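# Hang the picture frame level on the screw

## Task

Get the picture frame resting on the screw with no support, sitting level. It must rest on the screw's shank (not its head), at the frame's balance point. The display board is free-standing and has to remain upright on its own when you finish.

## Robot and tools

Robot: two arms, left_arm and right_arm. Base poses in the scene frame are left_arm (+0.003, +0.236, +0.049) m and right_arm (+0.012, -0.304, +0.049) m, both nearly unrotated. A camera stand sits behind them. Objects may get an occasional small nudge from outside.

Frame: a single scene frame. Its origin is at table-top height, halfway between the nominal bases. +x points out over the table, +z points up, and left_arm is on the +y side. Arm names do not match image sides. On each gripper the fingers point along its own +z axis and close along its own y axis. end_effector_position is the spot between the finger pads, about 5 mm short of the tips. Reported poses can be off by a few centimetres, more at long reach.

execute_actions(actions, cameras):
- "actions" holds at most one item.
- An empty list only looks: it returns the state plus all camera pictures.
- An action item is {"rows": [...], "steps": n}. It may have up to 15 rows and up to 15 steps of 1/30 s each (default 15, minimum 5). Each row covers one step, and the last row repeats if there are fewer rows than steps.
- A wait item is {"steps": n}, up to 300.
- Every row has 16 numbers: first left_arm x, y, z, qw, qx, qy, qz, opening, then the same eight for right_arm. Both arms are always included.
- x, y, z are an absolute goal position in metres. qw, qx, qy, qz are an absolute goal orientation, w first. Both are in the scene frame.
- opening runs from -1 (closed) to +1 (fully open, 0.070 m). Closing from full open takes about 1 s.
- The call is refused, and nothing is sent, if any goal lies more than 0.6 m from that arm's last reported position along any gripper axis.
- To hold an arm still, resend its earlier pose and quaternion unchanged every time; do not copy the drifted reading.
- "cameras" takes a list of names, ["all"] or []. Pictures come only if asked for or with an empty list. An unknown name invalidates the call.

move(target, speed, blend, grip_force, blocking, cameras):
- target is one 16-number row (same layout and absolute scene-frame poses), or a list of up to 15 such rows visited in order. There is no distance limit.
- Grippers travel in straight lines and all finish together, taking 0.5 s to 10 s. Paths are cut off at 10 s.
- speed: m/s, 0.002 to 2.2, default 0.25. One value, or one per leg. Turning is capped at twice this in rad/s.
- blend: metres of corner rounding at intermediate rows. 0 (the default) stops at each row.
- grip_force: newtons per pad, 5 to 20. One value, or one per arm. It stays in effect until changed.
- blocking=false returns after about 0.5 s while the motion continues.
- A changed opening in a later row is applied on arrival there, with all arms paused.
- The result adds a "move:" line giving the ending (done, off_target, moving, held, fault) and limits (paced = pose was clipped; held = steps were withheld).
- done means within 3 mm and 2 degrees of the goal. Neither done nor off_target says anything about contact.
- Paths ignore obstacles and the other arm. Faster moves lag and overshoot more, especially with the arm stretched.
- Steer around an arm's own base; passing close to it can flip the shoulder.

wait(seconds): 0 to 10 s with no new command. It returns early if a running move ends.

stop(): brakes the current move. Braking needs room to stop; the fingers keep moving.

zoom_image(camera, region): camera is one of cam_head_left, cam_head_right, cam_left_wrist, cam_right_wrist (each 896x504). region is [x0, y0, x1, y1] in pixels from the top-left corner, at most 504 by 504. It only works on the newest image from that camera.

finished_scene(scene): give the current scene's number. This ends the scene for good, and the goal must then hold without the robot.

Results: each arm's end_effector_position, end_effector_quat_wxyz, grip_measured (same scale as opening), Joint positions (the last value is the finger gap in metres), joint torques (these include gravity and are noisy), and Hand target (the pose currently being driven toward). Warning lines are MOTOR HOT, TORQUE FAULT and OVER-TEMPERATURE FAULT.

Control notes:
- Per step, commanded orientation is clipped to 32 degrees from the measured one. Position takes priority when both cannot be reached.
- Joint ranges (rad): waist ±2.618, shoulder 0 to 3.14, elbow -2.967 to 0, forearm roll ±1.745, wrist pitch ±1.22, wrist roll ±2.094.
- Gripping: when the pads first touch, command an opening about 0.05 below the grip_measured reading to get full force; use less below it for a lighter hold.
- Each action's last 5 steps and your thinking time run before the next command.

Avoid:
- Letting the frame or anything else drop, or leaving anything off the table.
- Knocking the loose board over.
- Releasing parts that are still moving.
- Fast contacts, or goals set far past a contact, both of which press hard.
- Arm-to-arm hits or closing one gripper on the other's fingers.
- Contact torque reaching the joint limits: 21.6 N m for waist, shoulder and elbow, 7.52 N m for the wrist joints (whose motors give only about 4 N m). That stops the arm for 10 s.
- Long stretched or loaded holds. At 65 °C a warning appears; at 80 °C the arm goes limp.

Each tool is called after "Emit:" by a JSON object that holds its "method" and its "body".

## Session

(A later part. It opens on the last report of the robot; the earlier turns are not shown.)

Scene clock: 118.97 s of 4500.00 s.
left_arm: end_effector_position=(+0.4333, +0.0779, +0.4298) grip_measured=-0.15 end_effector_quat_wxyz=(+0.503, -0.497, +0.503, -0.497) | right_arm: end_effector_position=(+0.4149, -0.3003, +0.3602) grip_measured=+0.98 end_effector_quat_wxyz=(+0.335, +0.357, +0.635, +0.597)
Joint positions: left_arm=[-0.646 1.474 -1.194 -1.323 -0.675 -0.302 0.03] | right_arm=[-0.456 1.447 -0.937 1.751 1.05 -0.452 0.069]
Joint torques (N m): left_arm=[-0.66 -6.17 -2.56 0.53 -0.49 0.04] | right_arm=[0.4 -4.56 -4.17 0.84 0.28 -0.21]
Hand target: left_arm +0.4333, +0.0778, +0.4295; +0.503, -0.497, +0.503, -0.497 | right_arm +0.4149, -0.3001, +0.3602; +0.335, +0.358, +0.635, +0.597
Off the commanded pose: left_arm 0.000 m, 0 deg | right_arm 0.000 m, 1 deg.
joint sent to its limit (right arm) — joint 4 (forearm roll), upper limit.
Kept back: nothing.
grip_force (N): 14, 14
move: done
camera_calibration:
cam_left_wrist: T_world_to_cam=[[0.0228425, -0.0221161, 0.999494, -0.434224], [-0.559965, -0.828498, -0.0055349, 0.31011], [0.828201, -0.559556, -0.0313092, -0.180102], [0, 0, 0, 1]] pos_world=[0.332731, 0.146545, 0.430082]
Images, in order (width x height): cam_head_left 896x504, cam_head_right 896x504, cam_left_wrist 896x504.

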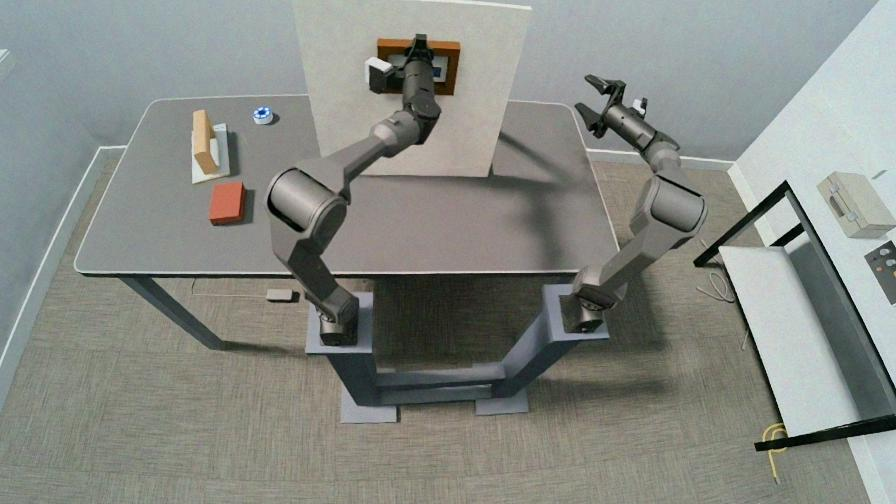

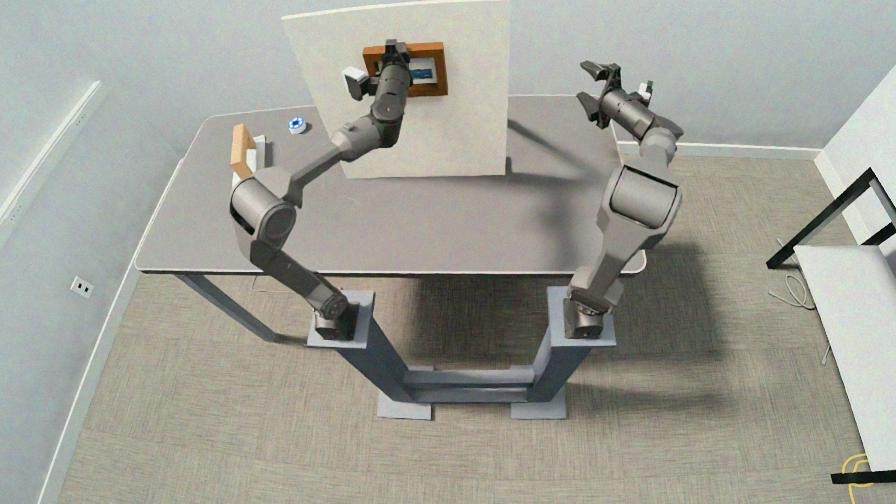

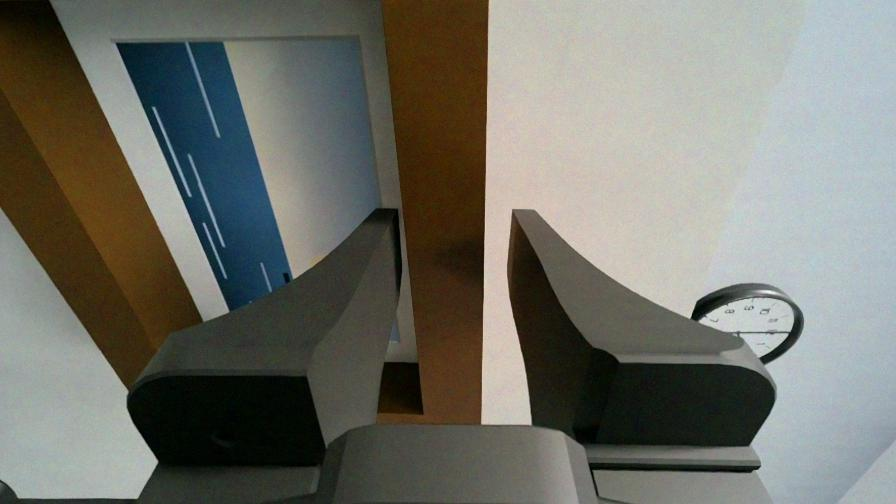

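Emit:
{"method": "move", "body": {"target": [[0.4333,0.0778,0.4280,0.5030,-0.4970,0.5030,-0.4970,-0.05,0.415,-0.30,0.36,0.340,0.357,0.629,0.600,1.0],[0.395,0.0778,0.4280,0.5030,-0.4970,0.5030,-0.4970,-0.05,0.415,-0.30,0.36,0.340,0.357,0.629,0.600,1.0],[0.35,0.20,0.36,0.5,-0.5,0.5,-0.5,-0.05,0.415,-0.22,0.40,0.340,0.357,0.629,0.600,1.0]], "speed": [0.03,0.06,0.25], "cameras": ["all"]}}

Emit:
{"method": "zoom_image", "body": {"camera": "cam_head_left", "region": [360, 25, 480, 115]}}

Emit:
{"method": "zoom_image", "body": {"camera": "cam_head_right", "region": [345, 25, 465, 115]}}

Scene clock: 122.10 s of 4500.00 s.
left_arm: end_effector_position=(+0.3501, +0.1998, +0.3603) grip_measured=-0.05 end_effector_quat_wxyz=(+0.500, -0.500, +0.500, -0.500) | right_arm: end_effector_position=(+0.4151, -0.2201, +0.4003) grip_measured=+0.98 end_effector_quat_wxyz=(+0.334, +0.359, +0.638, +0.594)
Joint positions: left_arm=[-0.279 1.037 -0.563 -0.658 -0.476 -0.969 0.033] | right_arm=[-0.119 1.321 -0.992 1.751 0.699 -0.291 0.069]
Joint torques (N m): left_arm=[0.36 -3.11 -2.74 0.19 -0.98 0.09] | right_arm=[-0.48 -3.96 -3.91 0.63 0.32 -0.05]
Hand target: left_arm +0.3500, +0.2000, +0.3600; +0.500, -0.500, +0.500, -0.500 | right_arm +0.4150, -0.2201, +0.4002; +0.334, +0.359, +0.638, +0.594
Off the commanded pose: left_arm 0.000 m, 0 deg | right_arm 0.000 m, 1 deg.
joint sent to its limit (right arm) — joint 4 (forearm roll), upper limit.
Kept back: nothing.
grip_force (N): 14, 14
move: done
camera_calibration:
cam_left_wrist: T_world_to_cam=[[0.0224464, -0.0107792, 0.99969, -0.362386], [-0.560401, -0.828213, 0.00365265, 0.360933], [0.827917, -0.560309, -0.024631, -0.0472614], [0, 0, 0, 1]] pos_world=[0.24953, 0.268543, 0.359791]
cam_right_wrist: T_world_to_cam=[[-0.0899928, -0.00791612, -0.995911, 0.434959], [-0.928545, 0.362268, 0.081026, 0.426437], [0.360146, 0.93204, -0.039952, 0.189999], [0, 0, 0, 1]] pos_world=[0.366682, -0.328128, 0.406219]

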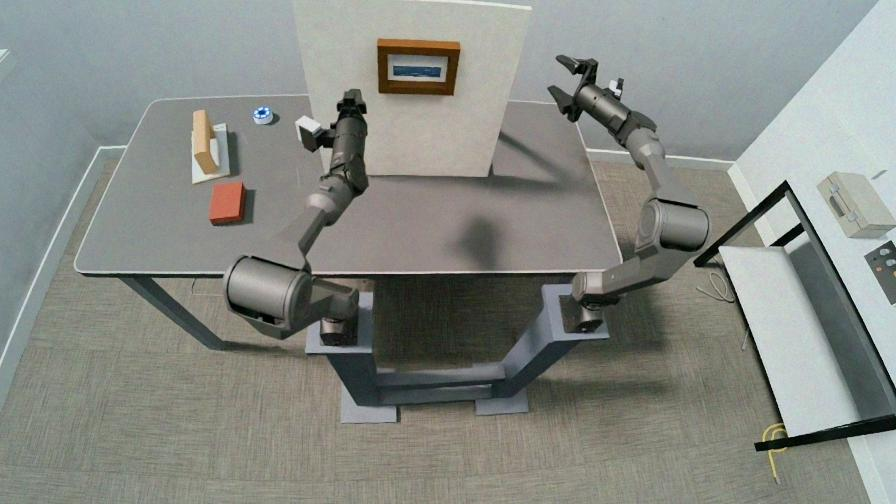

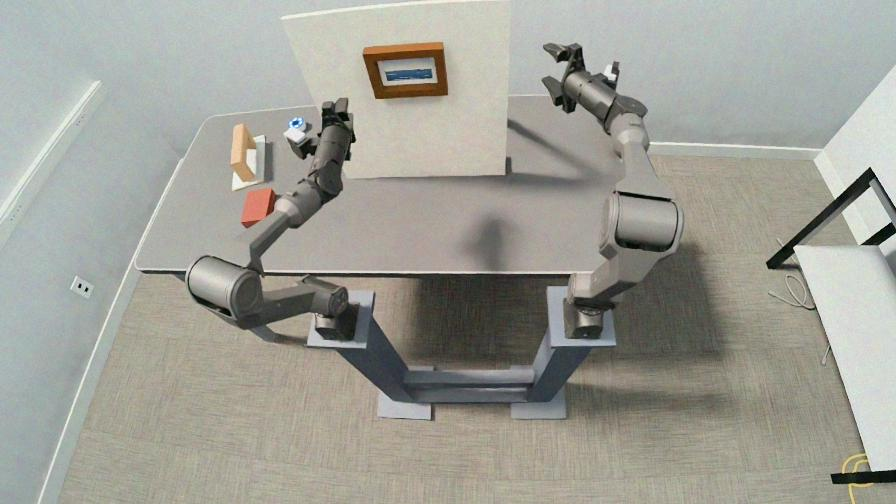

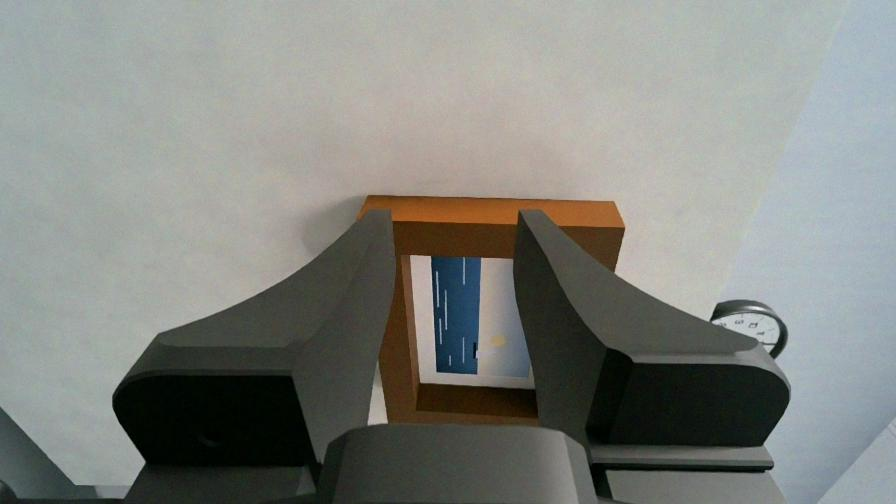

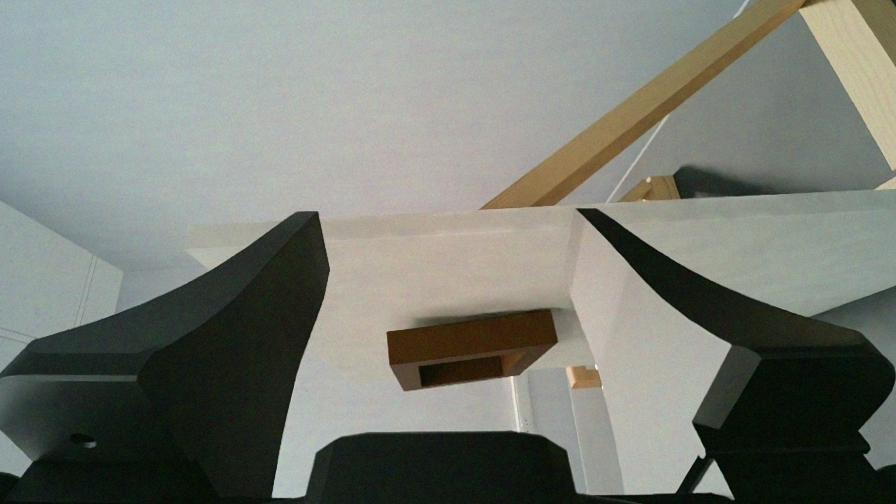

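Scaled by 4.200 from the camera's 896x504 image, which has a finer 1280x720 frame.

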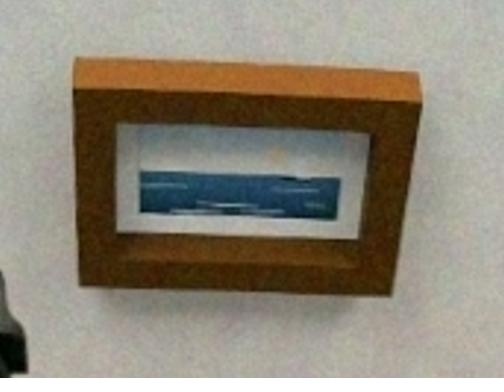

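Scaled by 4.200 from the camera's 896x504 image, which has a finer 1280x720 frame.

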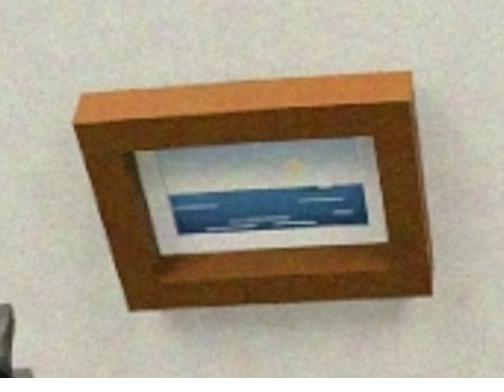

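Emit:
{"method": "zoom_image", "body": {"camera": "cam_right_wrist", "region": [330, 190, 650, 420]}}

Scaled by 1.575 from the camera's 896x504 image, which has a finer 1280x720 frame.

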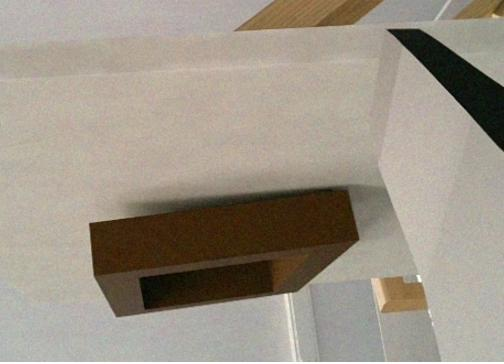

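Emit:
{"method": "move", "body": {"target": [0.35,0.20,0.36,0.5,-0.5,0.5,-0.5,-0.05,0.463,-0.24,0.405,0.340,0.357,0.629,0.600,1.0], "speed": 0.15, "cameras": ["cam_right_wrist"]}}

Emit:
{"method": "zoom_image", "body": {"camera": "cam_right_wrist", "region": [330, 300, 650, 504]}}

Scene clock: 124.90 s of 4500.00 s.
left_arm: end_effector_position=(+0.3501, +0.1998, +0.3603) grip_measured=-0.05 end_effector_quat_wxyz=(+0.500, -0.500, +0.500, -0.500) | right_arm: end_effector_position=(+0.4635, -0.2403, +0.4054) grip_measured=+0.98 end_effector_quat_wxyz=(+0.338, +0.358, +0.633, +0.598)
Joint positions: left_arm=[-0.279 1.037 -0.563 -0.658 -0.476 -0.969 0.033] | right_arm=[-0.166 1.497 -1.171 1.751 0.744 -0.293 0.069]
Joint torques (N m): left_arm=[0.54 -2.3 -2.79 0.13 -0.97 0.11] | right_arm=[0.46 -6.37 -3.83 0.67 0.32 0.16]
Hand target: left_arm +0.3500, +0.2000, +0.3600; +0.500, -0.500, +0.500, -0.500 | right_arm +0.4630, -0.2401, +0.4052; +0.338, +0.358, +0.633, +0.598
Off the commanded pose: left_arm 0.000 m, 0 deg | right_arm 0.001 m, 1 deg.
joint sent to its limit (right arm) — joint 4 (forearm roll), upper limit.
Kept back: nothing.
grip_force (N): 14, 14
move: done
camera_calibration:
cam_right_wrist: T_world_to_cam=[[-0.0771173, -0.000786395, -0.997022, 0.440416], [-0.928032, 0.365574, 0.0714928, 0.482663], [0.364429, 0.930782, -0.0289219, 0.184925], [0, 0, 0, 1]] pos_world=[0.414499, -0.348228, 0.409946]
Images, in order (width x height): cam_right_wrist 896x504.

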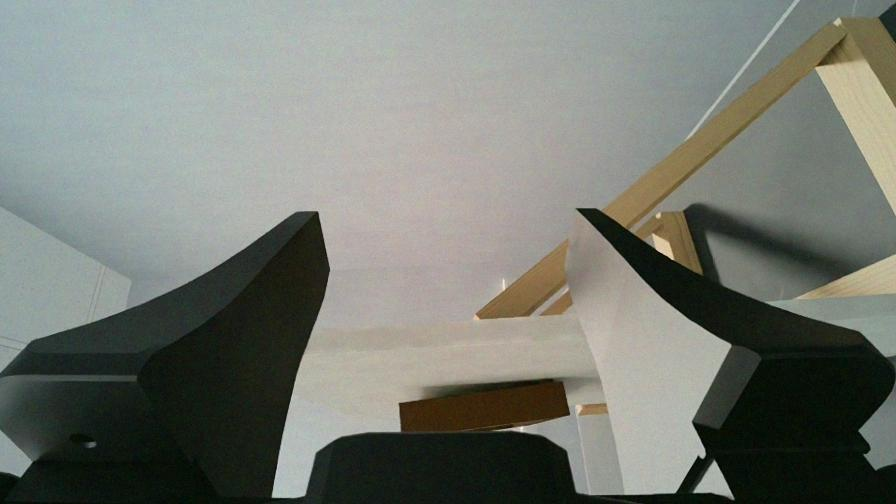

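Scaled by 1.575 from the camera's 896x504 image, which has a finer 1280x720 frame.

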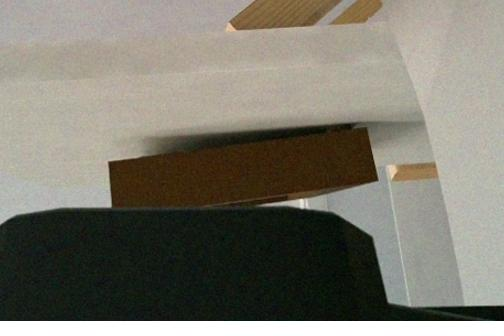

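Emit:
{"method": "move", "body": {"target": [0.35,0.20,0.36,0.5,-0.5,0.5,-0.5,-0.05,0.483,-0.24,0.405,0.340,0.357,0.629,0.600,1.0], "speed": 0.15, "cameras": ["cam_right_wrist"]}}

Emit:
{"method": "zoom_image", "body": {"camera": "cam_right_wrist", "region": [390, 350, 630, 450]}}

Scene clock: 125.90 s of 4500.00 s.
left_arm: end_effector_position=(+0.3501, +0.1998, +0.3603) grip_measured=-0.05 end_effector_quat_wxyz=(+0.500, -0.500, +0.500, -0.500) | right_arm: end_effector_position=(+0.4832, -0.2401, +0.4051) grip_measured=+0.98 end_effector_quat_wxyz=(+0.338, +0.358, +0.632, +0.598)
Joint positions: left_arm=[-0.279 1.037 -0.563 -0.658 -0.476 -0.969 0.033] | right_arm=[-0.153 1.565 -1.244 1.751 0.732 -0.288 0.069]
Joint torques (N m): left_arm=[0.3 -2.17 -2.71 0.1 -0.97 0.12] | right_arm=[0.46 -6.45 -4.24 0.66 0.15 0.14]
Hand target: left_arm +0.3500, +0.2000, +0.3600; +0.500, -0.500, +0.500, -0.500 | right_arm +0.4830, -0.2401, +0.4052; +0.338, +0.358, +0.633, +0.598
Off the commanded pose: left_arm 0.000 m, 0 deg | right_arm 0.000 m, 1 deg.
joint sent to its limit (right arm) — joint 4 (forearm roll), upper limit.
Kept back: nothing.
grip_force (N): 14, 14
move: done
camera_calibration:
cam_right_wrist: T_world_to_cam=[[-0.076977, -0.0000526621, -0.997033, 0.441746], [-0.928399, 0.364609, 0.0716588, 0.500709], [0.363523, 0.931161, -0.0281154, 0.177614], [0, 0, 0, 1]] pos_world=[0.434295, -0.347927, 0.409549]
Images, in order (width x height): cam_right_wrist 896x504.

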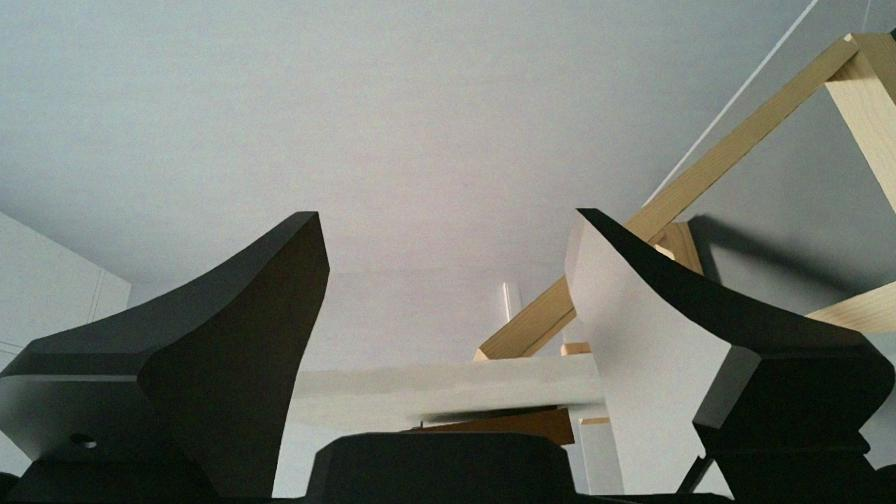

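Scaled by 2.100 from the camera's 896x504 image, which has a finer 1280x720 frame.

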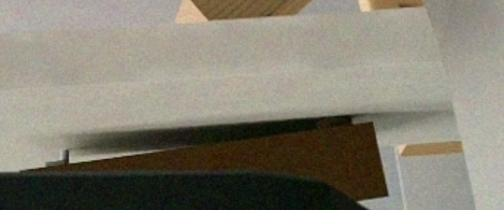

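Emit:
{"method": "zoom_image", "body": {"camera": "cam_right_wrist", "region": [500, 385, 580, 430]}}

Emit:
{"method": "zoom_image", "body": {"camera": "cam_right_wrist", "region": [390, 395, 470, 440]}}

Scaled by 6.300 from the camera's 896x504 image, which has a finer 1280x720 frame.

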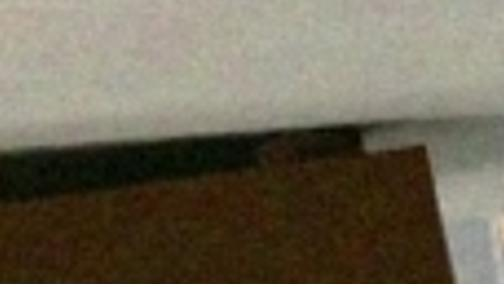

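Scaled by 6.300 from the camera's 896x504 image, which has a finer 1280x720 frame.

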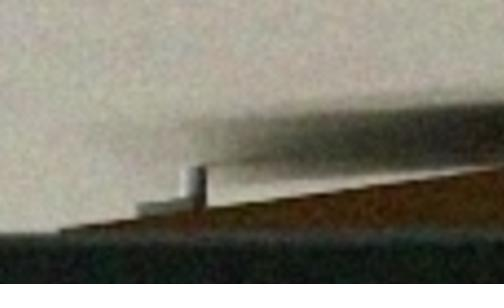

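Emit:
{"method": "zoom_image", "body": {"camera": "cam_right_wrist", "region": [404, 412, 436, 432]}}

Scaled by 15.750 from the camera's 896x504 image, which has a finer 1280x720 frame.

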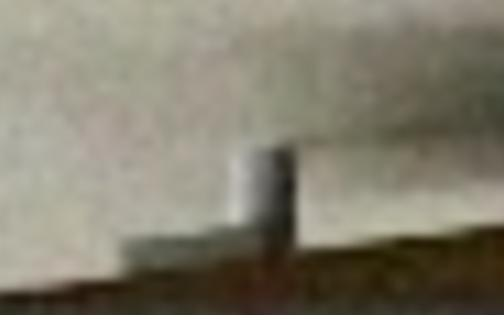

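Emit:
{"method": "finished_scene", "body": {"scene": 2}}

The scene is finished: the task was done.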